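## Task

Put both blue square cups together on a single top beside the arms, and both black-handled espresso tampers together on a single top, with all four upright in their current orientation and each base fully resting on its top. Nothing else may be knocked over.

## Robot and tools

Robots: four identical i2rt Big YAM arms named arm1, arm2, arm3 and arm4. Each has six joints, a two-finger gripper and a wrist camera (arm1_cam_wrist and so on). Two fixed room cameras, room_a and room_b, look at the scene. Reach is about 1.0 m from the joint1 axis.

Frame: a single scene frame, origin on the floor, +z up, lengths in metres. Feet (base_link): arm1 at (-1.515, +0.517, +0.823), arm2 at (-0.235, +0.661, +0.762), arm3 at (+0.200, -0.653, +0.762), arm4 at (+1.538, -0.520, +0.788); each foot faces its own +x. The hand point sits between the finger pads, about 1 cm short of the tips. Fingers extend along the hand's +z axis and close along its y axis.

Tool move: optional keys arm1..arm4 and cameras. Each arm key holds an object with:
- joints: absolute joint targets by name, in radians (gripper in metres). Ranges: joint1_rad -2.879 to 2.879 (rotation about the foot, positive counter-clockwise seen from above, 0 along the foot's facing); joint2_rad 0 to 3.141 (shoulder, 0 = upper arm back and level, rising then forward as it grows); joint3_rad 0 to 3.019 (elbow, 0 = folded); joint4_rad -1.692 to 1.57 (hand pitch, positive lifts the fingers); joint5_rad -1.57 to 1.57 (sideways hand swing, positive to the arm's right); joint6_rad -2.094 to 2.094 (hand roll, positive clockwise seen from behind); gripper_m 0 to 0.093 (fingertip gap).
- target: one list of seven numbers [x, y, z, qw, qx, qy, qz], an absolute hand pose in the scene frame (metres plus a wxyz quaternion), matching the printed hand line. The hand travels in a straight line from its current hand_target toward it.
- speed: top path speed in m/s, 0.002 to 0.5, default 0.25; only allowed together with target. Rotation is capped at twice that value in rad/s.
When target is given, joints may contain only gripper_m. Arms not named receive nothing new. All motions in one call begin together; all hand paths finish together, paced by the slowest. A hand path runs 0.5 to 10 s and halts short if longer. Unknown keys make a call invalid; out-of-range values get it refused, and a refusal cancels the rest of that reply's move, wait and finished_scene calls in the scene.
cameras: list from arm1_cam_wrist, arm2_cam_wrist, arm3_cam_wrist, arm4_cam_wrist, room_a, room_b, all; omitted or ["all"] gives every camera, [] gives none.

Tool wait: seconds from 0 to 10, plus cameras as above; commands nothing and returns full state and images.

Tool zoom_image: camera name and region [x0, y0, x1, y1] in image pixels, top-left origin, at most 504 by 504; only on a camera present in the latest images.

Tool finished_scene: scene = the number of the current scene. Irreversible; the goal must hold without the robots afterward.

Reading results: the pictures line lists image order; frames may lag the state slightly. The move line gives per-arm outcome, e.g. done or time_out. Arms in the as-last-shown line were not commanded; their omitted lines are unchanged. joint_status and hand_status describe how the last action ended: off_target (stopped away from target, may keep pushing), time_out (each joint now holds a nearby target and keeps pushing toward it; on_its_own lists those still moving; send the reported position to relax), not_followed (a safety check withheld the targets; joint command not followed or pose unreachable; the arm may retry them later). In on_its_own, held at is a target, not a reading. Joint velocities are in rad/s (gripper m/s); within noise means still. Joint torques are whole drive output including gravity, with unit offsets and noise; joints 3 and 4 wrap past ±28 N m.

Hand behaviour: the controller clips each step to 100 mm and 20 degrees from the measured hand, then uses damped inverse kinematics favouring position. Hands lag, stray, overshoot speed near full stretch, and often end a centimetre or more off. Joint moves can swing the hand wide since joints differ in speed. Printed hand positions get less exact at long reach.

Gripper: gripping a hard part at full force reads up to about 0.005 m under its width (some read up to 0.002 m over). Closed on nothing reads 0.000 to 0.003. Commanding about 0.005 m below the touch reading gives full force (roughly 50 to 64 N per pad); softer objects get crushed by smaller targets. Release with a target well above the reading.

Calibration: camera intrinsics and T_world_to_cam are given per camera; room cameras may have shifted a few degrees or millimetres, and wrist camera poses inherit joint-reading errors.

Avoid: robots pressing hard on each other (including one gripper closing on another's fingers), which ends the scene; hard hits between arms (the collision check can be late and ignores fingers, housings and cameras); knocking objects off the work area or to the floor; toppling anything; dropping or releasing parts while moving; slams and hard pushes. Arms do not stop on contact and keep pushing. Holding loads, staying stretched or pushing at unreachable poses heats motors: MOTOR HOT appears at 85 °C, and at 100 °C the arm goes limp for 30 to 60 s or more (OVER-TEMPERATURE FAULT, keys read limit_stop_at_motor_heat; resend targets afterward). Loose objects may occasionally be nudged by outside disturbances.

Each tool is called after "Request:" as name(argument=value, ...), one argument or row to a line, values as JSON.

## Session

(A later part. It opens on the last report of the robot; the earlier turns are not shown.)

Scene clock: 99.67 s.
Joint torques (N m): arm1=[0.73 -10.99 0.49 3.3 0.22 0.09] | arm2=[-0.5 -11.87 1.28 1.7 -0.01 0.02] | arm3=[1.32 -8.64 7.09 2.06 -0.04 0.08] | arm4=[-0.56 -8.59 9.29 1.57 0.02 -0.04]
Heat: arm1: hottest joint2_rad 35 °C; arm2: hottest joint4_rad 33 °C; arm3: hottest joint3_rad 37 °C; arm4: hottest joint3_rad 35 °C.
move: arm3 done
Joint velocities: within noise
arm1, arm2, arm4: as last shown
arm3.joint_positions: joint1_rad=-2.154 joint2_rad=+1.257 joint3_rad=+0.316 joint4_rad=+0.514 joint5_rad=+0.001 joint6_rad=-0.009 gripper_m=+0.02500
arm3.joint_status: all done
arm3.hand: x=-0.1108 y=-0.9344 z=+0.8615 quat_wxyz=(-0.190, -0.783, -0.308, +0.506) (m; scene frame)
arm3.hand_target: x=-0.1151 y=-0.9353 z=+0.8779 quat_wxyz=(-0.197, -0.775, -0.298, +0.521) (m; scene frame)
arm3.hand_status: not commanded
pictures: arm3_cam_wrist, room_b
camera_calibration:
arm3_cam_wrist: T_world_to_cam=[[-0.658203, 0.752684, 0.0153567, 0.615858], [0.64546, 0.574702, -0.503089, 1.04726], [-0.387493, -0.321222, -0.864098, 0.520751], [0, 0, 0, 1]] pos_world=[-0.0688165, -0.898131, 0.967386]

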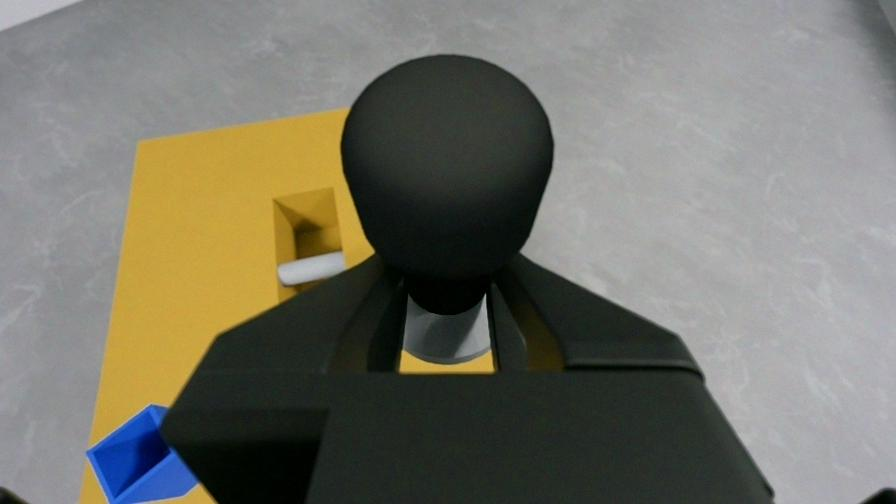

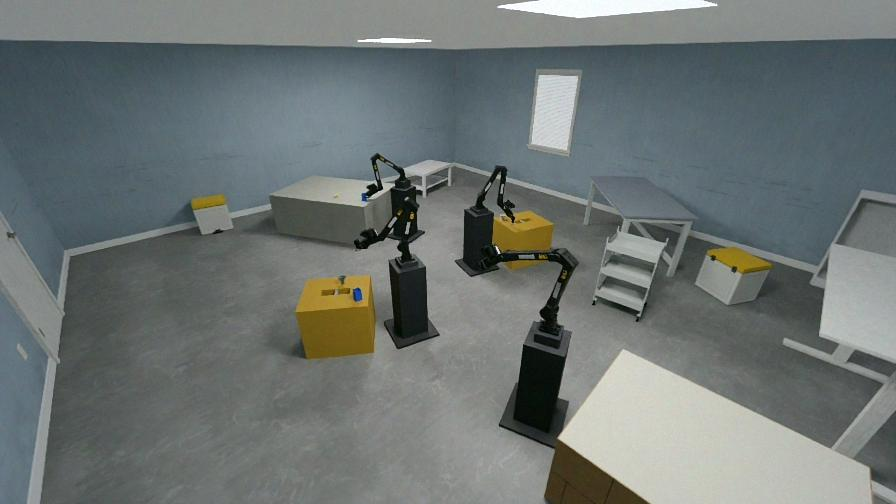

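Request:
move(
  arm3={"target":[-0.147,-0.959,0.64,0.1945,0.7816,0.2961,-0.5134],"speed":0.2},
  arm4={"joints":{"joint2_rad":0.6,"joint3_rad":0.8}},
  cameras=["arm3_cam_wrist"],
)

Request:
move(
  arm3={"target":[-0.147,-0.959,0.575,0.1945,0.7816,0.2961,-0.5134],"speed":0.08},
  cameras=["arm3_cam_wrist","room_a"],
)

Request:
zoom_image(
  camera="room_a",
  region=[340, 170, 420, 230],
)

Scene clock: 102.30 s.
Joint torques (N m): arm1=[0.67 -12.28 0.13 3.36 0.18 0.04] | arm2=[-1.03 -12.1 1.2 1.72 -0.03 0.03] | arm3=[1.08 -13.8 0.01 3.89 -0.07 0.1] | arm4=[-0.62 0.85 10.33 2.21 0.03 -0.05]
Heat: arm1: hottest joint2_rad 35 °C; arm2: hottest joint4_rad 33 °C; arm3: hottest joint3_rad 37 °C; arm4: hottest joint3_rad 36 °C.
move: arm3 off_target; arm4 done
Joint velocities: within noise
arm1, arm2: as last shown
arm3.joint_positions: joint1_rad=-2.157 joint2_rad=+2.383 joint3_rad=+0.516 joint4_rad=+1.402 joint5_rad=+0.001 joint6_rad=-0.007 gripper_m=+0.02500
arm3.joint_status: not commanded
arm3.hand: x=-0.1362 y=-0.9541 z=+0.6255 quat_wxyz=(-0.184, -0.794, -0.310, +0.490) (m; scene frame)
arm3.hand_target: x=-0.1468 y=-0.9587 z=+0.6400 quat_wxyz=(-0.194, -0.782, -0.296, +0.513) (m; scene frame)
arm3.hand_status: off_target (0.019 m and 3.6 deg from the pose sent, 0.226 m and 1.7 deg at the start)
arm4.joint_positions: joint1_rad=-1.858 joint2_rad=+0.601 joint3_rad=+0.809 joint4_rad=-0.310 joint5_rad=+0.001 joint6_rad=-0.002 gripper_m=+0.07490
arm4.joint_status: all done
arm4.hand: x=+1.1710 y=-0.5557 z=+1.2410 quat_wxyz=(-0.038, -0.743, -0.038, +0.667) (m; scene frame)
arm4.hand_target: x=+1.1706 y=-0.5511 z=+1.2363 quat_wxyz=(-0.032, -0.745, -0.036, +0.665) (m; scene frame)
arm4.hand_status: not commanded
pictures: arm3_cam_wrist
camera_calibration:
arm3_cam_wrist: T_world_to_cam=[[-0.655569, 0.755013, 0.0135674, 0.621219], [0.662965, 0.584061, -0.468347, 0.945904], [-0.361533, -0.298039, -0.88344, 0.338403], [0, 0, 0, 1]] pos_world=[-0.0975056, -0.920637, 0.733542]

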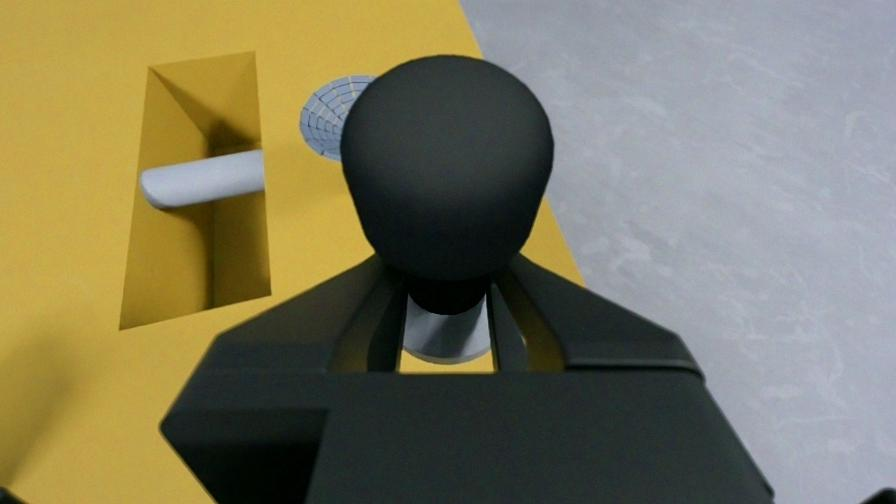

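Scene clock: 103.87 s.
Joint torques (N m): arm1=[0.67 -12.1 0.47 3.14 0.17 0.03] | arm2=[-0.44 -11.75 1.13 1.73 0.01 0.04] | arm3=[1.14 -14.21 -0.92 3.89 -0.03 0.1] | arm4=[-0.73 0.97 10.35 2.25 0.03 -0.04]
Heat: arm1: hottest joint2_rad 35 °C; arm2: hottest joint4_rad 33 °C; arm3: hottest joint3_rad 37 °C; arm4: hottest joint3_rad 36 °C.
move: arm3 off_target
Joint velocities: within noise
arm1, arm2, arm4: as last shown
arm3.joint_positions: joint1_rad=-2.157 joint2_rad=+2.612 joint3_rad=+0.637 joint4_rad=+1.513 joint5_rad=+0.001 joint6_rad=-0.006 gripper_m=+0.02500
arm3.joint_status: not commanded
arm3.hand: x=-0.1369 y=-0.9544 z=+0.5619 quat_wxyz=(-0.184, -0.793, -0.309, +0.491) (m; scene frame)
arm3.hand_target: x=-0.1467 y=-0.9588 z=+0.5750 quat_wxyz=(-0.195, -0.782, -0.296, +0.513) (m; scene frame)
arm3.hand_status: off_target (0.017 m and 3.5 deg from the pose sent, 0.052 m and 3.6 deg at the start)
pictures: arm3_cam_wrist, room_a
camera_calibration:
arm3_cam_wrist: T_world_to_cam=[[-0.655576, 0.755023, 0.0126561, 0.622379], [0.662142, 0.582825, -0.471044, 0.916953], [-0.363025, -0.300425, -0.882019, 0.278562], [0, 0, 0, 1]] pos_world=[-0.0980118, -0.920647, 0.669745]

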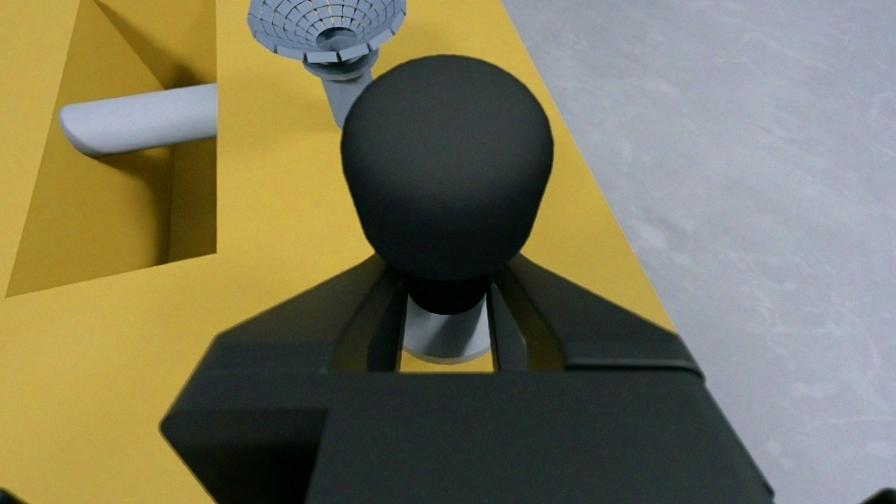

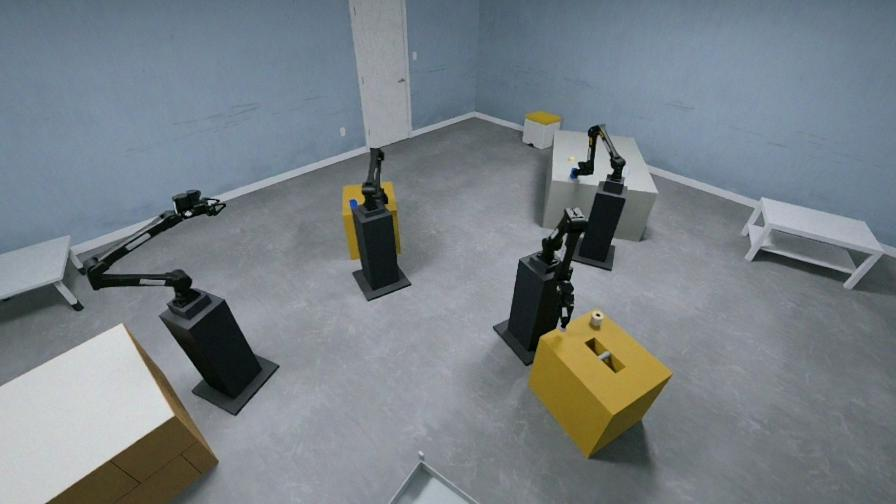

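Scaled by 6.300 from the camera's 896x504 image, which has a finer 1280x720 frame.

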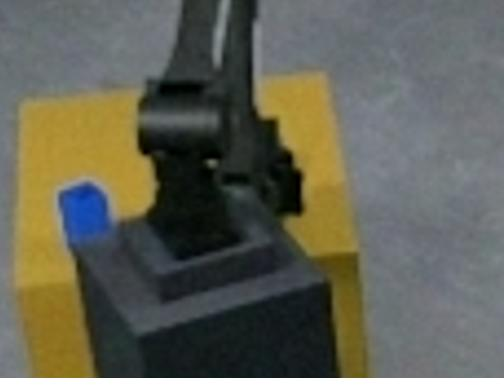

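Request:
move(
  arm3={"target":[-0.147,-0.959,0.561,0.1981,0.7752,0.2937,-0.5229],"speed":0.04},
  cameras=[],
)

Request:
move(
  arm3={"target":[-0.147,-0.959,0.553,0.1981,0.7752,0.2937,-0.5229],"speed":0.03},
  cameras=[],
)

Request:
move(
  arm3={"target":[-0.147,-0.959,0.547,0.1981,0.7752,0.2937,-0.5229],"speed":0.03},
  cameras=["arm3_cam_wrist"],
)

Scene clock: 105.47 s.
Joint torques (N m): arm1=[1.85 -11.93 0.25 3.43 0.26 0.03] | arm2=[-1.08 -11.81 1.01 1.63 0 0.04] | arm3=[1.14 -14.27 -1.06 3.92 -0.01 0.1] | arm4=[-0.62 0.85 10.36 2.26 0.03 -0.04]
Heat: arm1: hottest joint2_rad 35 °C; arm2: hottest joint4_rad 33 °C; arm3: hottest joint2_rad 36 °C; arm4: hottest joint3_rad 36 °C.
move: arm3 off_target
Joint velocities: within noise
arm1, arm4: as last shown
arm2.joint_positions: joint1_rad=-2.001 joint2_rad=+2.060 joint3_rad=+0.401 joint4_rad=+0.825 joint5_rad=+0.004 joint6_rad=-0.009 gripper_m=+0.04415
arm2.joint_status: not commanded
arm2.hand: x=+0.0149 y=+0.9634 z=+0.6366 quat_wxyz=(-0.330, +0.398, -0.841, -0.157) (m; scene frame)
arm2.hand_target: x=+0.0234 y=+0.9679 z=+0.6497 quat_wxyz=(-0.346, +0.393, -0.836, -0.163) (m; scene frame)
arm2.hand_status: not commanded
arm3.joint_positions: joint1_rad=-2.157 joint2_rad=+2.663 joint3_rad=+0.669 joint4_rad=+1.543 joint5_rad=+0.001 joint6_rad=-0.006 gripper_m=+0.02500
arm3.joint_status: not commanded
arm3.hand: x=-0.1377 y=-0.9551 z=+0.5488 quat_wxyz=(-0.186, -0.791, -0.308, +0.496) (m; scene frame)
arm3.hand_target: x=-0.1470 y=-0.9590 z=+0.5611 quat_wxyz=(-0.196, -0.779, -0.295, +0.517) (m; scene frame)
arm3.hand_status: off_target (0.016 m and 4.2 deg from the pose sent, 0.011 m and 4.8 deg at the start; a joint's target at an end of its range on 21 of 29 steps)
pictures: none
No camera images: "cameras" was empty.

Scene clock: 106.43 s.
Joint torques (N m): arm1=[0.26 -12.16 0.53 3.21 0.19 0.05] | arm2=[-0.5 -12.04 1.1 1.76 -0.01 0.04] | arm3=[1.14 -14.21 -1.07 3.88 -0.01 0.1] | arm4=[-0.79 0.79 10.3 2.24 0.03 -0.03]
Heat: arm1: hottest joint2_rad 35 °C; arm2: hottest joint4_rad 33 °C; arm3: hottest joint2_rad 36 °C; arm4: hottest joint3_rad 36 °C.
move: arm3 off_target
Joint velocities: within noise
arm1, arm2, arm4: as last shown
arm3.joint_positions: joint1_rad=-2.157 joint2_rad=+2.683 joint3_rad=+0.685 joint4_rad=+1.543 joint5_rad=+0.001 joint6_rad=-0.006 gripper_m=+0.02500
arm3.joint_status: not commanded
arm3.hand: x=-0.1380 y=-0.9552 z=+0.5413 quat_wxyz=(-0.186, -0.791, -0.308, +0.494) (m; scene frame)
arm3.hand_target: x=-0.1470 y=-0.9590 z=+0.5531 quat_wxyz=(-0.195, -0.780, -0.296, +0.515) (m; scene frame)
arm3.hand_status: off_target (0.015 m and 4.4 deg from the pose sent, 0.011 m and 4.2 deg at the start; a joint's target at an end of its range on 29 of 29 steps)
pictures: none
No camera images: "cameras" was empty.

Scene clock: 107.40 s.
Joint torques (N m): arm1=[1.49 -11.93 0.44 3.28 0.19 0.11] | arm2=[-1.08 -12.16 1.24 1.69 -0.02 0.04] | arm3=[1.2 -13.68 -0.96 3.63 0 0.1] | arm4=[-0.73 0.97 10.33 2.21 0.03 -0.04]
Heat: arm1: hottest joint2_rad 35 °C; arm2: hottest joint4_rad 33 °C; arm3: hottest joint2_rad 36 °C; arm4: hottest joint3_rad 36 °C.
move: arm3 off_target
Joint velocities: within noise
arm1, arm2, arm4: as last shown
arm3.joint_positions: joint1_rad=-2.157 joint2_rad=+2.693 joint3_rad=+0.696 joint4_rad=+1.550 joint5_rad=+0.001 joint6_rad=-0.006 gripper_m=+0.02500
arm3.joint_status: not commanded
arm3.hand: x=-0.1395 y=-0.9566 z=+0.5391 quat_wxyz=(-0.187, -0.790, -0.308, +0.497) (m; scene frame)
arm3.hand_target: x=-0.1470 y=-0.9590 z=+0.5471 quat_wxyz=(-0.195, -0.781, -0.296, +0.514) (m; scene frame)
arm3.hand_status: off_target (0.011 m and 4.0 deg from the pose sent, 0.011 m and 4.4 deg at the start; a joint's target at an end of its range on 29 of 29 steps)
pictures: arm3_cam_wrist
camera_calibration:
arm3_cam_wrist: T_world_to_cam=[[-0.655499, 0.755095, 0.0123645, 0.622854], [0.656804, 0.5781, -0.484159, 0.911048], [-0.372734, -0.309244, -0.874893, 0.243196], [0, 0, 0, 1]] pos_world=[-0.0994522, -0.921784, 0.646161]

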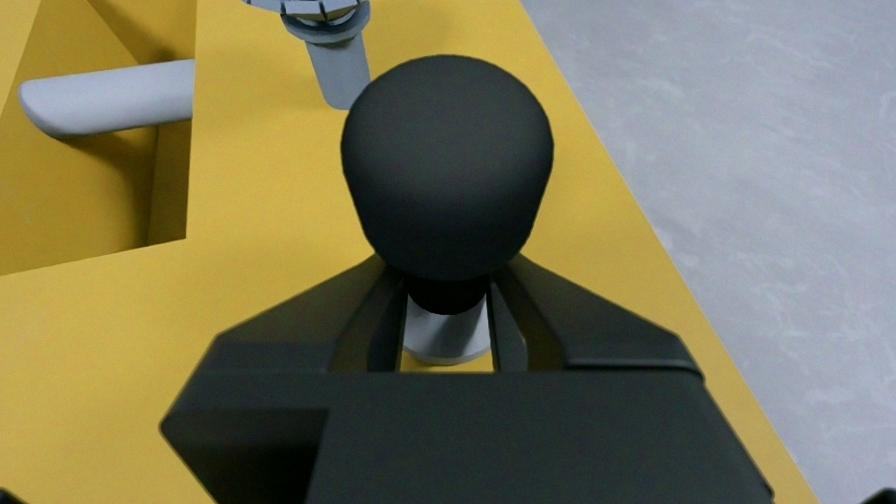

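Request:
move(
  arm3={"target":[-0.147,-0.959,0.543,0.1981,0.7752,0.2937,-0.5229],"speed":0.03},
  cameras=[],
)

Request:
move(
  arm3={"joints":{"gripper_m":0.032}},
  cameras=["arm3_cam_wrist"],
)

Request:
move(
  arm3={"joints":{"gripper_m":0.07}},
  cameras=["arm3_cam_wrist"],
)

Scene clock: 109.93 s.
Joint torques (N m): arm1=[1.32 -12.4 0.4 3.18 0.21 0.13] | arm2=[-0.91 -12.04 1.18 1.76 -0.02 0] | arm3=[1.14 -13.39 -0.84 3.28 0 0.1] | arm4=[-0.62 0.97 10.35 2.22 0.03 -0.05]
Heat: arm1: hottest joint2_rad 35 °C; arm2: hottest joint4_rad 33 °C; arm3: hottest joint2_rad 36 °C; arm4: hottest joint3_rad 36 °C.
move: arm3 off_target
Joint velocities: within noise
arm1.joint_positions: joint1_rad=+2.416 joint2_rad=+2.487 joint3_rad=+0.765 joint4_rad=+1.268 joint5_rad=+0.253 joint6_rad=+0.114 gripper_m=+0.05314
arm1.joint_status: not commanded
arm1.hand: x=-1.7465 y=+0.0456 z=+0.6493 quat_wxyz=(+0.236, +0.753, +0.378, -0.485) (m; scene frame)
arm1.hand_target: x=-1.7400 y=+0.0473 z=+0.6402 quat_wxyz=(+0.239, +0.755, +0.376, -0.481) (m; scene frame)
arm1.hand_status: not commanded
arm2, arm4: as last shown
arm3.joint_positions: joint1_rad=-2.157 joint2_rad=+2.698 joint3_rad=+0.703 joint4_rad=+1.557 joint5_rad=+0.001 joint6_rad=-0.006 gripper_m=+0.02500
arm3.joint_status: not commanded
arm3.hand: x=-0.1411 y=-0.9580 z=+0.5387 quat_wxyz=(-0.188, -0.788, -0.307, +0.500) (m; scene frame)
arm3.hand_target: x=-0.1472 y=-0.9592 z=+0.5432 quat_wxyz=(-0.194, -0.782, -0.296, +0.513) (m; scene frame)
arm3.hand_status: off_target (0.007 m and 3.5 deg from the pose sent, 0.009 m and 4.0 deg at the start; a joint's target at an end of its range on 29 of 29 steps)
pictures: none
No camera images: "cameras" was empty.

Scene clock: 110.43 s.
Joint torques (N m): arm1=[1.08 -11.81 0.38 3.23 0.18 0.11] | arm2=[-0.91 -12.51 1.05 1.74 -0.02 0.05] | arm3=[1.2 -13.63 -0.95 3.12 0 0.1] | arm4=[-0.56 0.79 10.36 2.28 0.02 -0.05]
Heat: arm1: hottest joint2_rad 35 °C; arm2: hottest joint4_rad 33 °C; arm3: hottest joint2_rad 36 °C; arm4: hottest joint3_rad 36 °C.
move: arm3 done
Joint velocities: within noise
arm1, arm2, arm4: as last shown
arm3.joint_positions: joint1_rad=-2.157 joint2_rad=+2.701 joint3_rad=+0.704 joint4_rad=+1.559 joint5_rad=+0.001 joint6_rad=-0.005 gripper_m=+0.03182
arm3.joint_status: all done
arm3.hand: x=-0.1410 y=-0.9578 z=+0.5381 quat_wxyz=(-0.188, -0.788, -0.306, +0.500) (m; scene frame)
arm3.hand_target: x=-0.1472 y=-0.9592 z=+0.5432 quat_wxyz=(-0.194, -0.782, -0.296, +0.513) (m; scene frame)
arm3.hand_status: not commanded
pictures: arm3_cam_wrist
camera_calibration:
arm3_cam_wrist: T_world_to_cam=[[-0.654924, 0.755606, 0.0116061, 0.623811], [0.654082, 0.574486, -0.49208, 0.912605], [-0.378486, -0.314684, -0.870472, 0.233018], [0, 0, 0, 1]] pos_world=[-0.100176, -0.922307, 0.644671]

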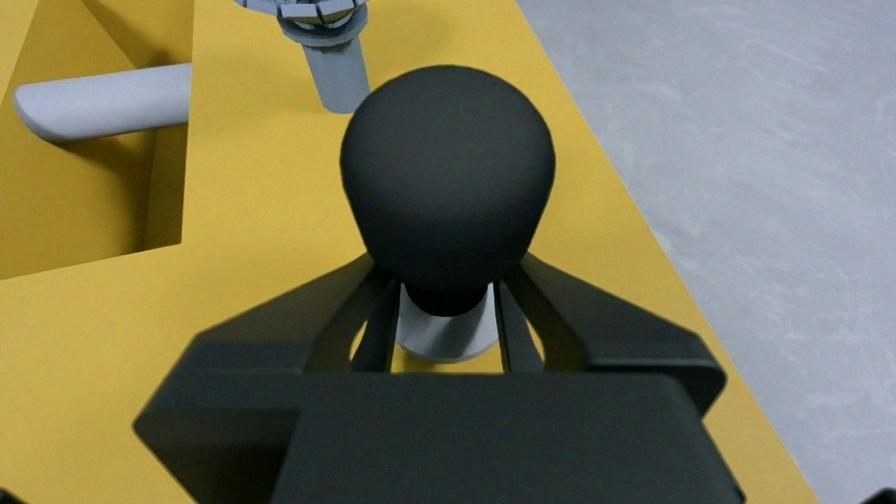

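Scene clock: 111.10 s.
Joint torques (N m): arm1=[0.79 -11.93 0.4 3.3 0.18 0.05] | arm2=[-1.14 -11.63 1.17 1.54 -0.01 0.05] | arm3=[1.2 -13.57 -1.21 3.03 0 0.09] | arm4=[-0.5 0.79 10.36 2.25 0.03 -0.03]
Heat: arm1: hottest joint2_rad 35 °C; arm2: hottest joint4_rad 33 °C; arm3: hottest joint2_rad 36 °C; arm4: hottest joint3_rad 36 °C.
move: arm3 done
Joint velocities: within noise
arm1, arm2, arm4: as last shown
arm3.joint_positions: joint1_rad=-2.157 joint2_rad=+2.701 joint3_rad=+0.707 joint4_rad=+1.562 joint5_rad=+0.001 joint6_rad=-0.005 gripper_m=+0.06978
arm3.joint_status: all done
arm3.hand: x=-0.1424 y=-0.9591 z=+0.5390 quat_wxyz=(-0.189, -0.786, -0.306, +0.503) (m; scene frame)
arm3.hand_target: x=-0.1472 y=-0.9592 z=+0.5431 quat_wxyz=(-0.194, -0.782, -0.297, +0.513) (m; scene frame)
arm3.hand_status: not commanded
pictures: arm3_cam_wrist
camera_calibration:
arm3_cam_wrist: T_world_to_cam=[[-0.654875, 0.755649, 0.0115283, 0.623914], [0.65153, 0.57224, -0.498046, 0.915493], [-0.382945, -0.318647, -0.867074, 0.226641], [0, 0, 0, 1]] pos_world=[-0.101094, -0.923123, 0.645279]

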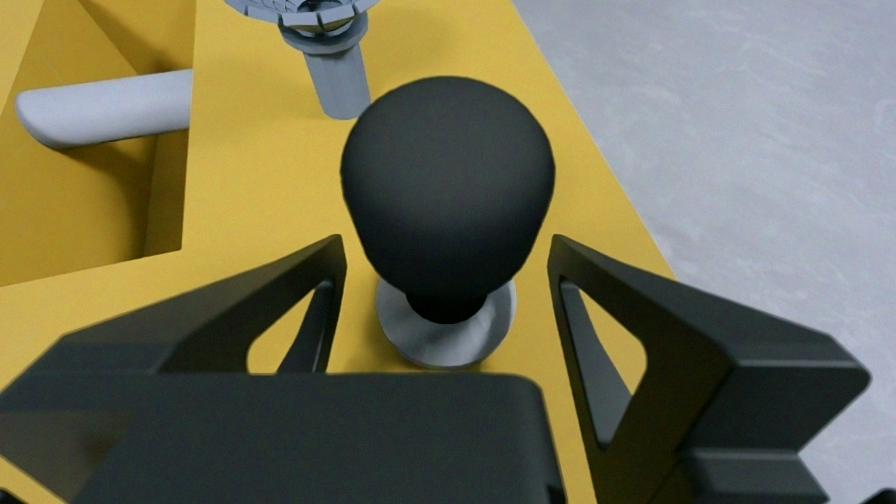

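Request:
move(
  arm3={"target":[-0.1,-0.917,0.57,0.1981,0.7752,0.2937,-0.5229],"speed":0.12},
  arm2={"target":[-0.02,0.925,0.9,0.3464,-0.3927,0.8363,0.1626],"speed":0.15},
  cameras=["arm3_cam_wrist","arm2_cam_wrist"],
)

Request:
move(
  arm3={"target":[-0.11,-0.93,0.85,0.1981,0.7752,0.2937,-0.5229],"speed":0.2},
  arm2={"joints":{"joint1_rad":-0.6}},
  cameras=["arm2_cam_wrist"],
)

Request:
move(
  arm3={"joints":{"joint1_rad":0,"gripper_m":0.093}},
  arm2={"joints":{"joint1_rad":0.8}},
  cameras=[],
)

Request:
move(
  arm3={"joints":{"joint1_rad":2.14}},
  arm2={"joints":{"joint1_rad":2.15}},
  cameras=["arm3_cam_wrist","arm2_cam_wrist"],
)

Scene clock: 114.93 s.
Joint torques (N m): arm1=[0.56 -11.99 0.64 3.33 0.12 0.04] | arm2=[0.44 -4.07 13.55 1.57 0.28 0.2] | arm3=[1.14 -14.21 -5.23 2.95 -0.03 0.09] | arm4=[-0.62 0.97 10.29 2.22 0.03 -0.04]
Heat: arm1: hottest joint2_rad 35 °C; arm2: hottest joint4_rad 33 °C; arm3: hottest joint2_rad 36 °C; arm4: hottest joint3_rad 36 °C.
move: arm2 off_target; arm3 off_target
Joint velocities: within noise
arm1: as last shown
arm2.joint_positions: joint1_rad=-1.990 joint2_rad=+0.850 joint3_rad=+0.368 joint4_rad=-0.411 joint5_rad=+0.021 joint6_rad=+0.004 gripper_m=+0.04415
arm2.joint_status: not commanded
arm2.hand: x=-0.0337 y=+0.9020 z=+0.8568 quat_wxyz=(-0.307, +0.400, -0.852, -0.141) (m; scene frame)
arm2.hand_target: x=-0.0215 y=+0.9231 z=+0.9000 quat_wxyz=(-0.346, +0.393, -0.836, -0.163) (m; scene frame)
arm2.hand_status: off_target (0.051 m and 5.5 deg from the pose sent, 0.268 m and 2.1 deg at the start)
arm3.joint_positions: joint1_rad=-2.157 joint2_rad=+2.637 joint3_rad=+0.542 joint4_rad=+1.562 joint5_rad=+0.001 joint6_rad=-0.005 gripper_m=+0.06986
arm3.joint_status: not commanded
arm3.hand: x=-0.1028 y=-0.9236 z=+0.5584 quat_wxyz=(-0.174, -0.810, -0.315, +0.463) (m; scene frame)
arm3.hand_target: x=-0.1006 y=-0.9178 z=+0.5698 quat_wxyz=(-0.176, -0.810, -0.308, +0.466) (m; scene frame)
arm3.hand_status: off_target (0.014 m and 8.8 deg from the pose sent, 0.067 m and 3.1 deg at the start; a joint's target at an end of its range on 80 of 80 steps)
arm4.joint_positions: joint1_rad=-1.858 joint2_rad=+0.601 joint3_rad=+0.809 joint4_rad=-0.310 joint5_rad=+0.001 joint6_rad=-0.002 gripper_m=+0.07490
arm4.joint_status: not commanded
arm4.hand: x=+1.1710 y=-0.5557 z=+1.2410 quat_wxyz=(-0.038, -0.743, -0.038, +0.667) (m; scene frame)
arm4.hand_target: x=+1.1706 y=-0.5511 z=+1.2363 quat_wxyz=(-0.032, -0.745, -0.036, +0.665) (m; scene frame)
arm4.hand_status: not commanded
pictures: arm2_cam_wrist, arm3_cam_wrist
camera_calibration:
arm2_cam_wrist: T_world_to_cam=[[0.766204, -0.642596, 0.00106515, 0.606088], [-0.64137, -0.764843, -0.0604923, 0.724277], [0.0396868, 0.0456663, -0.998168, 0.939368], [0, 0, 0, 1]] pos_world=[-0.0371386, 0.900531, 0.980814]
arm3_cam_wrist: T_world_to_cam=[[-0.655729, 0.754879, 0.0132934, 0.621046], [0.685781, 0.602887, -0.407714, 0.860308], [-0.315789, -0.258234, -0.913013, 0.358239], [0, 0, 0, 1]] pos_world=[-0.0696173, -0.894974, 0.66958]

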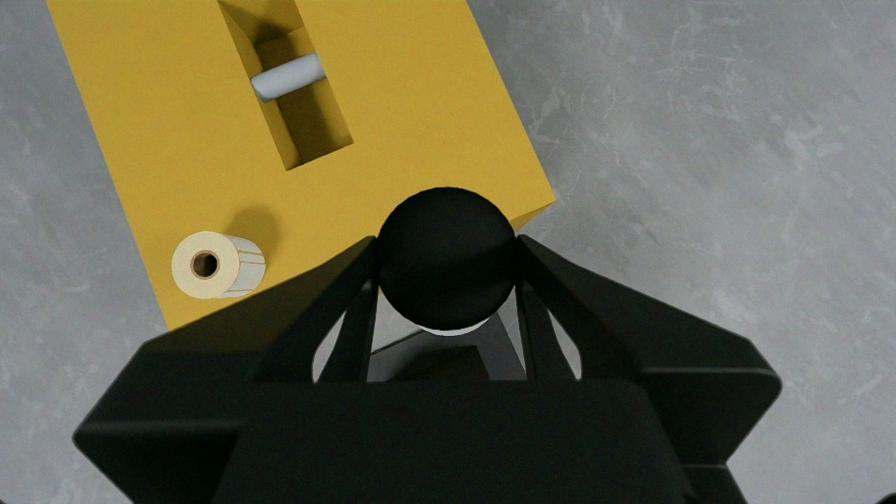

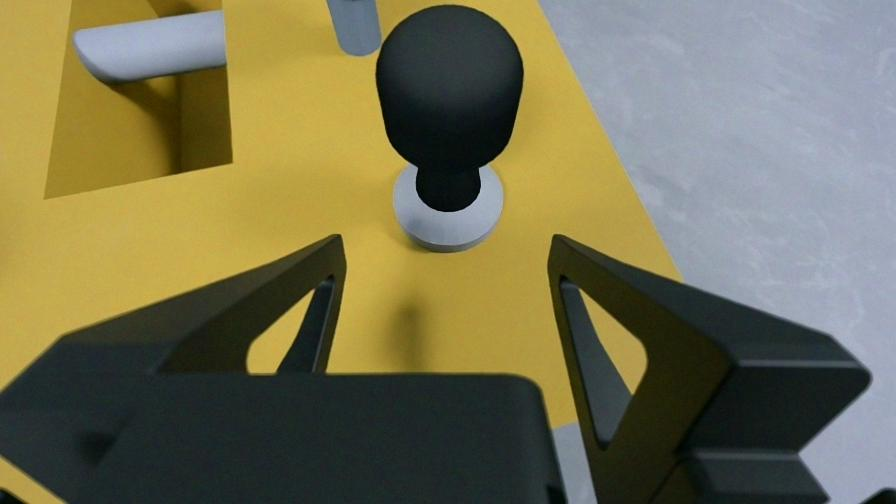

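Scene clock: 117.33 s.
Joint torques (N m): arm1=[1.08 -12.16 0.36 3.04 0.22 0.05] | arm2=[0.44 -4.07 13.44 1.46 0.19 0.14] | arm3=[1.61 -7.3 7.47 1.39 0.11 0.1] | arm4=[-0.5 0.91 10.36 2.25 0.02 -0.04]
Heat: arm1: hottest joint2_rad 35 °C; arm2: hottest joint4_rad 33 °C; arm3: hottest joint2_rad 36 °C; arm4: hottest joint3_rad 36 °C.
move: arm2 done; arm3 off_target
Joint velocities: within noise
arm1, arm4: as last shown
arm2.joint_positions: joint1_rad=-0.613 joint2_rad=+0.850 joint3_rad=+0.370 joint4_rad=-0.412 joint5_rad=+0.023 joint6_rad=+0.005 gripper_m=+0.04415
arm2.joint_status: all done
arm2.hand: x=-0.4347 y=+0.9041 z=+0.8576 quat_wxyz=(-0.157, +0.851, -0.402, -0.300) (m; scene frame)
arm2.hand_target: x=-0.4533 y=+0.9191 z=+0.8995 quat_wxyz=(-0.172, +0.836, -0.393, -0.342) (m; scene frame)
arm2.hand_status: not commanded
arm3.joint_positions: joint1_rad=-2.157 joint2_rad=+1.351 joint3_rad=+0.251 joint4_rad=+0.693 joint5_rad=+0.003 joint6_rad=-0.004 gripper_m=+0.06986
arm3.joint_status: not commanded
arm3.hand: x=-0.1015 y=-0.9238 z=+0.8371 quat_wxyz=(-0.192, -0.780, -0.302, +0.513) (m; scene frame)
arm3.hand_target: x=-0.1097 y=-0.9298 z=+0.8501 quat_wxyz=(-0.198, -0.775, -0.294, +0.523) (m; scene frame)
arm3.hand_status: off_target (0.017 m and 1.7 deg from the pose sent, 0.292 m and 8.8 deg at the start)
pictures: arm2_cam_wrist
camera_calibration:
arm2_cam_wrist: T_world_to_cam=[[0.779451, 0.626097, 0.0214227, -0.244001], [0.626073, -0.777304, -0.0618965, 1.03213], [-0.0221012, 0.0616575, -0.997853, 0.914438], [0, 0, 0, 1]] pos_world=[-0.435791, 0.898664, 0.981587]

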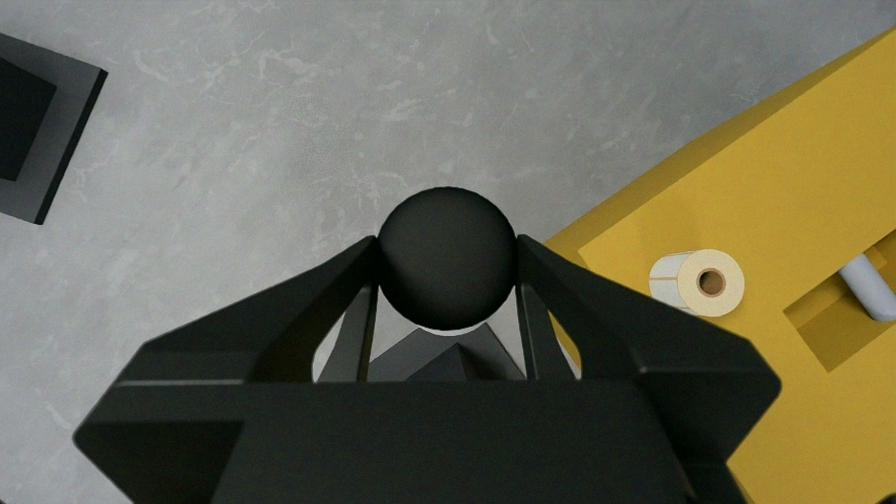

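Scene clock: 119.50 s.
Joint torques (N m): arm1=[0.44 -12.51 0.31 3.3 0.17 0.13] | arm2=[0.44 -4.37 13.27 1.51 0.21 0.16] | arm3=[2.43 -7.3 7.5 1.39 0.06 0.09] | arm4=[-0.62 0.67 10.32 2.24 0.02 -0.05]
Heat: arm1: hottest joint2_rad 35 °C; arm2: hottest joint4_rad 33 °C; arm3: hottest joint2_rad 36 °C; arm4: hottest joint3_rad 37 °C.
move: arm2 done; arm3 done
Joint velocities: within noise
arm1, arm4: as last shown
arm2.joint_positions: joint1_rad=+0.787 joint2_rad=+0.850 joint3_rad=+0.370 joint4_rad=-0.412 joint5_rad=+0.023 joint6_rad=+0.006 gripper_m=+0.04415
arm2.joint_status: all done
arm2.hand: x=-0.5104 y=+0.5039 z=+0.8514 quat_wxyz=(+0.070, +0.913, +0.242, -0.322) (m; scene frame)
arm2.hand_target: x=-0.5290 y=+0.4876 z=+0.8927 quat_wxyz=(+0.085, +0.896, +0.239, -0.363) (m; scene frame)
arm2.hand_status: not commanded
arm3.joint_positions: joint1_rad=-0.008 joint2_rad=+1.351 joint3_rad=+0.251 joint4_rad=+0.692 joint5_rad=+0.004 joint6_rad=-0.003 gripper_m=+0.09287
arm3.joint_status: all done
arm3.hand: x=+0.5906 y=-0.7580 z=+0.8379 quat_wxyz=(-0.544, -0.110, -0.829, +0.070) (m; scene frame)
arm3.hand_target: x=+0.6011 y=-0.7578 z=+0.8510 quat_wxyz=(-0.556, -0.110, -0.821, +0.068) (m; scene frame)
arm3.hand_status: not commanded
pictures: none
No camera images: "cameras" was empty.

Scene clock: 121.63 s.
Joint torques (N m): arm1=[1.2 -11.58 0.5 3.33 0.2 0.1] | arm2=[0.73 -4.48 13.41 1.54 0.15 0.15] | arm3=[2.37 -7.18 7.65 1.4 0.09 0.09] | arm4=[-0.44 0.85 10.33 2.26 0.03 -0.04]
Heat: arm1: hottest joint2_rad 35 °C; arm2: hottest joint4_rad 33 °C; arm3: hottest joint2_rad 36 °C; arm4: hottest joint3_rad 37 °C.
move: arm2 done; arm3 done
Joint velocities: within noise
arm1, arm4: as last shown
arm2.joint_positions: joint1_rad=+2.138 joint2_rad=+0.849 joint3_rad=+0.370 joint4_rad=-0.412 joint5_rad=+0.023 joint6_rad=+0.006 gripper_m=+0.04415
arm2.joint_status: all done
arm2.hand: x=-0.1436 y=+0.3565 z=+0.8496 quat_wxyz=(+0.259, +0.564, +0.758, -0.199) (m; scene frame)
arm2.hand_target: x=-0.1326 y=+0.3343 z=+0.8909 quat_wxyz=(+0.297, +0.554, +0.746, -0.222) (m; scene frame)
arm2.hand_status: not commanded
arm3.joint_positions: joint1_rad=+2.132 joint2_rad=+1.350 joint3_rad=+0.251 joint4_rad=+0.692 joint5_rad=+0.004 joint6_rad=-0.003 gripper_m=+0.09288
arm3.joint_status: all done
arm3.hand: x=+0.0770 y=-0.2677 z=+0.8415 quat_wxyz=(-0.328, +0.674, -0.491, -0.445) (m; scene frame)
arm3.hand_target: x=+0.0710 y=-0.2591 z=+0.8546 quat_wxyz=(-0.331, +0.667, -0.487, -0.456) (m; scene frame)
arm3.hand_status: not commanded
pictures: arm2_cam_wrist, arm3_cam_wrist
camera_calibration:
arm2_cam_wrist: T_world_to_cam=[[-0.959459, -0.281794, 0.00552493, -0.0404055], [-0.281804, 0.958775, -0.0365659, -0.347], [0.0050069, -0.0366404, -0.999316, 0.986761], [0, 0, 0, 1]] pos_world=[-0.141494, 0.357464, 0.973621]
arm3_cam_wrist: T_world_to_cam=[[0.959097, 0.283017, 0.00591906, -0.00434404], [0.243334, -0.813572, -0.5281, 0.213226], [-0.144646, 0.50794, -0.849161, 0.981074], [0, 0, 0, 1]] pos_world=[0.0941894, -0.323622, 0.945721]

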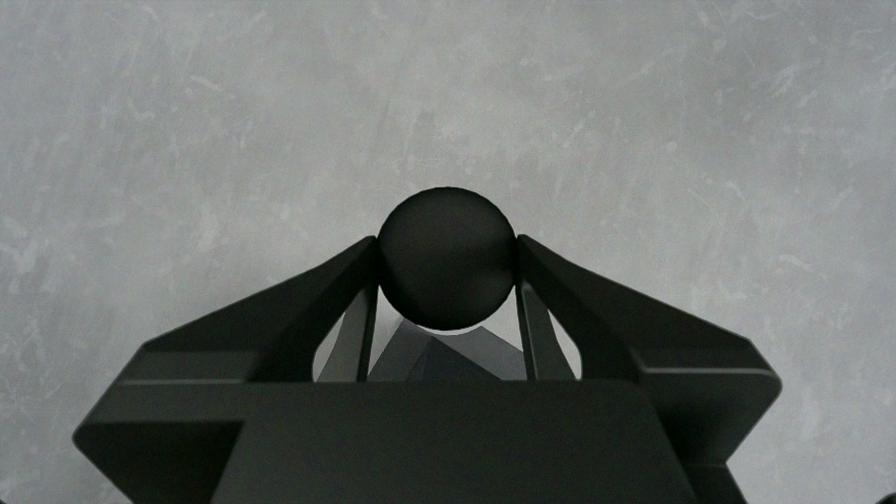

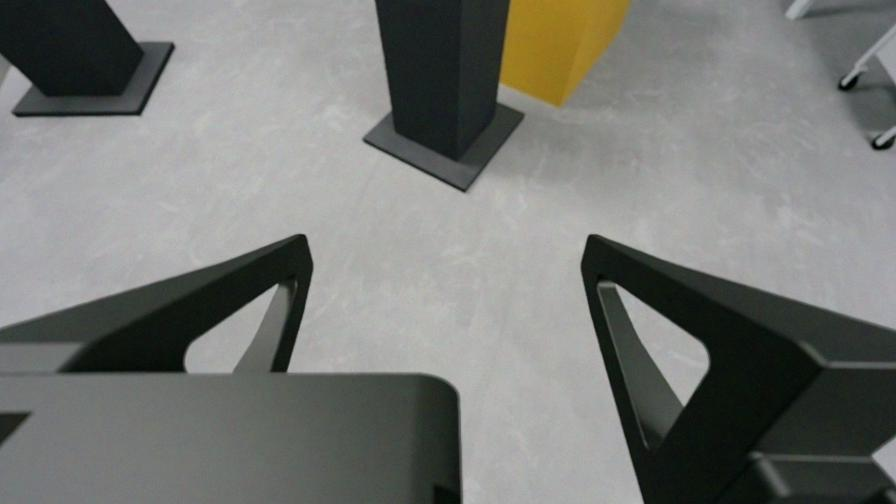

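Request:
move(
  arm2={"target":[-0.01,-0.028,0.895,0.3554,0.5264,0.7286,-0.2568],"speed":0.15},
  arm3={"target":[0.012,-0.095,0.83,0.3275,-0.6719,0.4856,0.4532],"speed":0.15},
  cameras=["arm2_cam_wrist","arm3_cam_wrist"],
)

Scene clock: 125.67 s.
Joint torques (N m): arm1=[1.03 -12.28 0.32 3.44 0.22 0.1] | arm2=[0.67 -15.27 13.37 1.78 -0.09 -0.01] | arm3=[2.37 -12.1 9.26 1.4 0.1 0.06] | arm4=[-0.67 0.91 10.36 2.22 0.03 -0.04]
Heat: arm1: hottest joint2_rad 35 °C; arm2: hottest joint3_rad 33 °C; arm3: hottest joint2_rad 36 °C; arm4: hottest joint3_rad 37 °C.
move: arm2 off_target; arm3 off_target
Joint velocities: within noise
arm1, arm4: as last shown
arm2.joint_positions: joint1_rad=+2.138 joint2_rad=+1.836 joint3_rad=+1.265 joint4_rad=-0.150 joint5_rad=+0.007 joint6_rad=+0.005 gripper_m=+0.04415
arm2.joint_status: not commanded
arm2.hand: x=-0.0268 y=-0.0017 z=+0.8611 quat_wxyz=(+0.328, +0.544, +0.735, -0.239) (m; scene frame)
arm2.hand_target: x=-0.0110 y=-0.0246 z=+0.8961 quat_wxyz=(+0.356, +0.526, +0.728, -0.257) (m; scene frame)
arm2.hand_status: off_target (0.046 m and 4.3 deg from the pose sent, 0.409 m and 14.0 deg at the start)
arm3.joint_positions: joint1_rad=+2.140 joint2_rad=+1.765 joint3_rad=+0.701 joint4_rad=+0.657 joint5_rad=+0.004 joint6_rad=-0.003 gripper_m=+0.09288
arm3.joint_status: not commanded
arm3.hand: x=+0.0214 y=-0.1089 z=+0.8229 quat_wxyz=(-0.326, +0.676, -0.488, -0.446) (m; scene frame)
arm3.hand_target: x=+0.0121 y=-0.0958 z=+0.8303 quat_wxyz=(-0.327, +0.672, -0.486, -0.453) (m; scene frame)
arm3.hand_status: off_target (0.018 m and 1.0 deg from the pose sent, 0.185 m and 1.2 deg at the start)
pictures: arm2_cam_wrist, arm3_cam_wrist
camera_calibration:
arm2_cam_wrist: T_world_to_cam=[[-0.956197, -0.292585, -0.00897607, -0.0168924], [-0.284647, 0.936533, -0.20465, 0.174369], [0.0682838, -0.193131, -0.978794, 0.968245], [0, 0, 0, 1]] pos_world=[-0.0326344, 0.018753, 0.983245]
arm3_cam_wrist: T_world_to_cam=[[0.957009, 0.289989, 0.00626777, 0.00465149], [0.249423, -0.811721, -0.528106, 0.346186], [-0.148057, 0.506966, -0.849155, 0.87655], [0, 0, 0, 1]] pos_world=[0.0389813, -0.164723, 0.927121]

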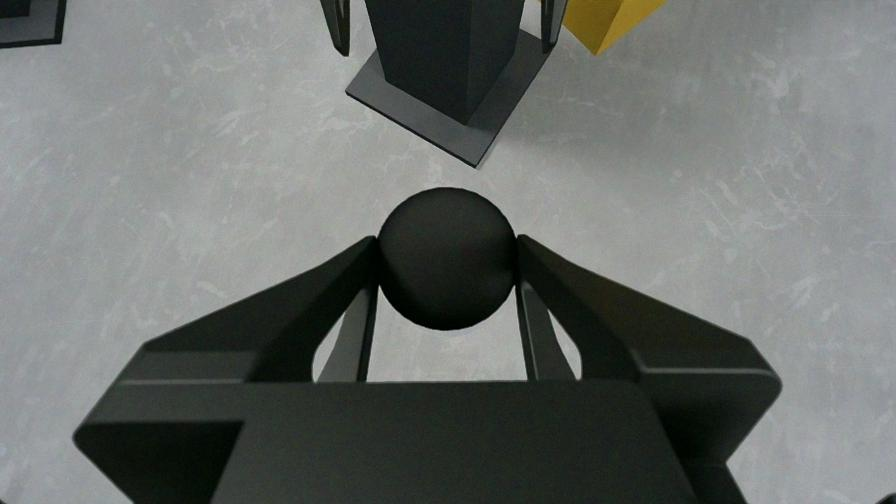

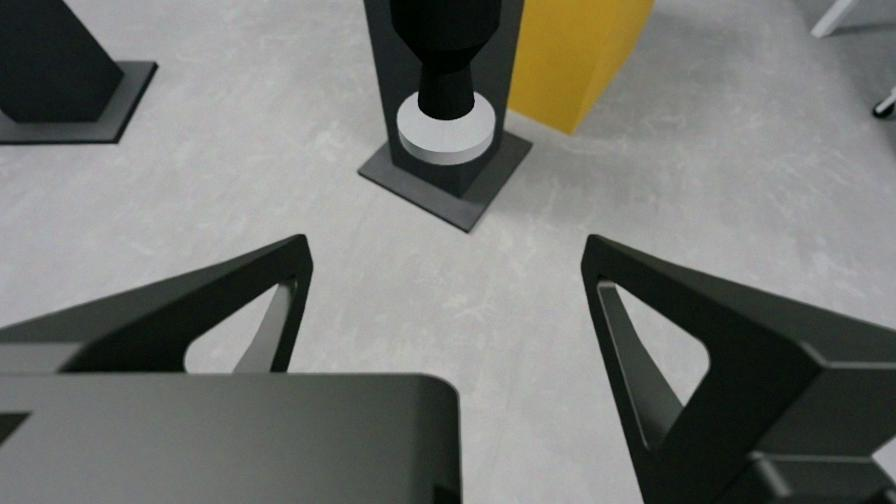

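Request:
move(
  arm3={"target":[-0.001,-0.034,0.838,0.306,-0.691,0.4994,0.4235],"speed":0.1},
  cameras=["arm3_cam_wrist"],
)

Request:
move(
  arm3={"target":[-0.017,0.014,0.822,0.306,-0.691,0.4994,0.4235],"speed":0.08},
  cameras=["arm3_cam_wrist","room_b"],
)

Request:
zoom_image(
  camera="room_b",
  region=[400, 180, 500, 260],
)

Scene clock: 128.77 s.
Joint torques (N m): arm1=[0.56 -11.11 0.36 2.93 0.19 0.08] | arm2=[1.08 -15.09 13.39 1.76 -0.11 -0.04] | arm3=[1.38 -14.45 10.77 1.29 -0.09 0] | arm4=[-0.56 0.91 10.32 2.24 0.04 -0.05]
Heat: arm1: hottest joint2_rad 35 °C; arm2: hottest joint3_rad 35 °C; arm3: hottest joint2_rad 36 °C; arm4: hottest joint3_rad 37 °C.
move: arm3 off_target
Joint velocities: within noise
arm1.joint_positions: joint1_rad=+2.416 joint2_rad=+2.487 joint3_rad=+0.765 joint4_rad=+1.268 joint5_rad=+0.253 joint6_rad=+0.114 gripper_m=+0.05314
arm1.joint_status: not commanded
arm1.hand: x=-1.7465 y=+0.0456 z=+0.6493 quat_wxyz=(+0.236, +0.753, +0.378, -0.485) (m; scene frame)
arm1.hand_target: x=-1.7400 y=+0.0473 z=+0.6402 quat_wxyz=(+0.239, +0.755, +0.376, -0.481) (m; scene frame)
arm1.hand_status: not commanded
arm2.joint_positions: joint1_rad=+2.138 joint2_rad=+1.836 joint3_rad=+1.266 joint4_rad=-0.150 joint5_rad=+0.006 joint6_rad=+0.005 gripper_m=+0.04415
arm2.joint_status: not commanded
arm2.hand: x=-0.0267 y=-0.0020 z=+0.8614 quat_wxyz=(+0.328, +0.543, +0.735, -0.239) (m; scene frame)
arm2.hand_target: x=-0.0110 y=-0.0246 z=+0.8962 quat_wxyz=(+0.356, +0.526, +0.728, -0.257) (m; scene frame)
arm2.hand_status: not commanded
arm3.joint_positions: joint1_rad=+2.140 joint2_rad=+1.822 joint3_rad=+0.915 joint4_rad=+0.408 joint5_rad=-0.005 joint6_rad=-0.003 gripper_m=+0.09288
arm3.joint_status: not commanded
arm3.hand: x=+0.0010 y=-0.0523 z=+0.8272 quat_wxyz=(-0.300, +0.697, -0.501, -0.416) (m; scene frame)
arm3.hand_target: x=-0.0007 y=-0.0350 z=+0.8385 quat_wxyz=(-0.306, +0.691, -0.499, -0.424) (m; scene frame)
arm3.hand_status: off_target (0.021 m and 1.3 deg from the pose sent, 0.080 m and 4.1 deg at the start)
arm4: as last shown
pictures: arm3_cam_wrist
camera_calibration:
arm3_cam_wrist: T_world_to_cam=[[0.954485, 0.298229, 0.00421036, 0.00979825], [0.268547, -0.853174, -0.447187, 0.330365], [-0.129772, 0.427964, -0.89443, 0.881816], [0, 0, 0, 1]] pos_world=[0.0163642, -0.0984488, 0.936417]

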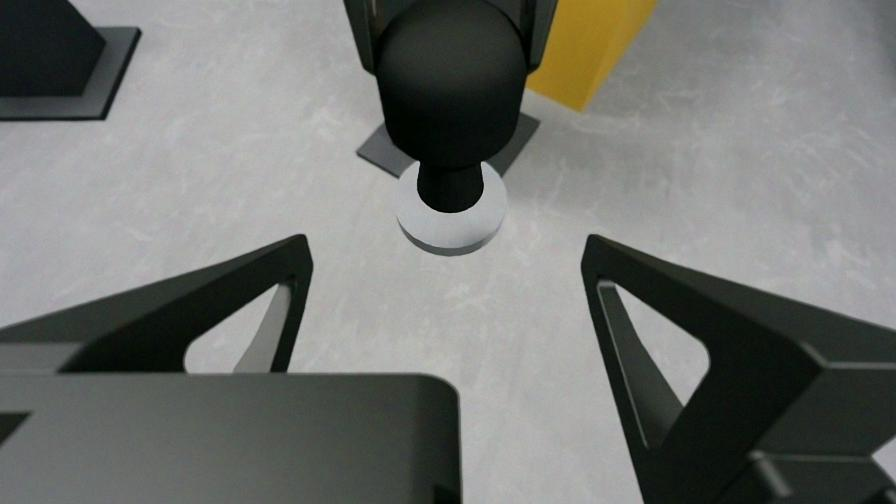

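Scene clock: 130.07 s.
Joint torques (N m): arm1=[1.08 -12.75 0.28 3.15 0.16 0.08] | arm2=[0.21 -14.97 13.33 1.68 -0.05 -0.05] | arm3=[1.38 -16.67 10.97 1.33 -0.06 0] | arm4=[-0.62 0.91 10.35 2.22 0.02 -0.05]
Heat: arm1: hottest joint2_rad 35 °C; arm2: hottest joint3_rad 36 °C; arm3: hottest joint2_rad 36 °C; arm4: hottest joint3_rad 37 °C.
move: arm3 off_target
Joint velocities: within noise
arm1, arm2, arm4: as last shown
arm3.joint_positions: joint1_rad=+2.140 joint2_rad=+1.947 joint3_rad=+1.068 joint4_rad=+0.379 joint5_rad=-0.005 joint6_rad=-0.003 gripper_m=+0.09288
arm3.joint_status: not commanded
arm3.hand: x=-0.0149 y=-0.0041 z=+0.8114 quat_wxyz=(-0.300, +0.697, -0.501, -0.416) (m; scene frame)
arm3.hand_target: x=-0.0167 y=+0.0129 z=+0.8223 quat_wxyz=(-0.306, +0.691, -0.499, -0.424) (m; scene frame)
arm3.hand_status: off_target (0.021 m and 1.3 deg from the pose sent, 0.069 m and 1.3 deg at the start)
pictures: arm3_cam_wrist, room_b
camera_calibration:
arm3_cam_wrist: T_world_to_cam=[[0.954489, 0.298217, 0.00417693, 0.0106669], [0.268581, -0.853378, -0.446778, 0.368389], [-0.129672, 0.427566, -0.894635, 0.845119], [0, 0, 0, 1]] pos_world=[0.000464599, -0.0501504, 0.920616]

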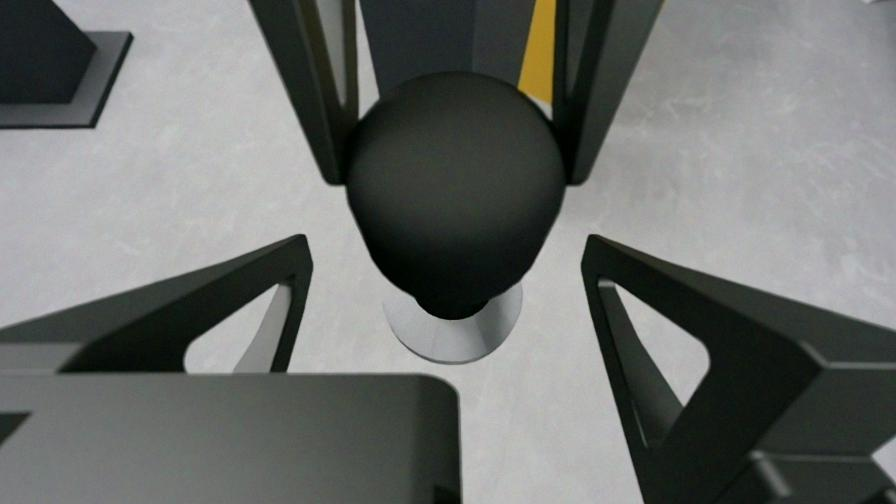

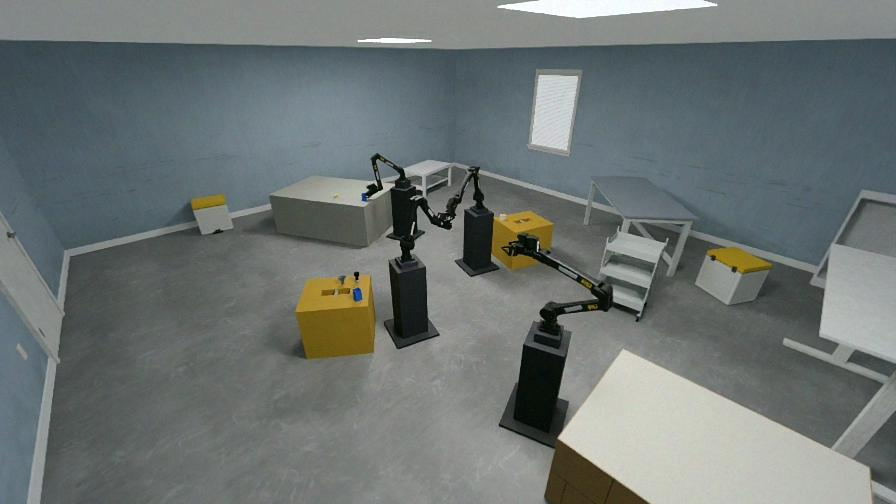

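Scaled by 5.040 from the camera's 896x504 image, which has a finer 1280x720 frame.

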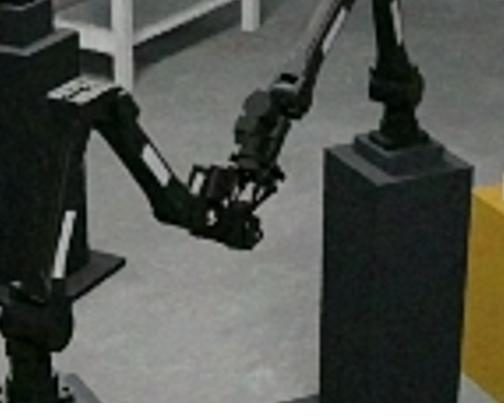

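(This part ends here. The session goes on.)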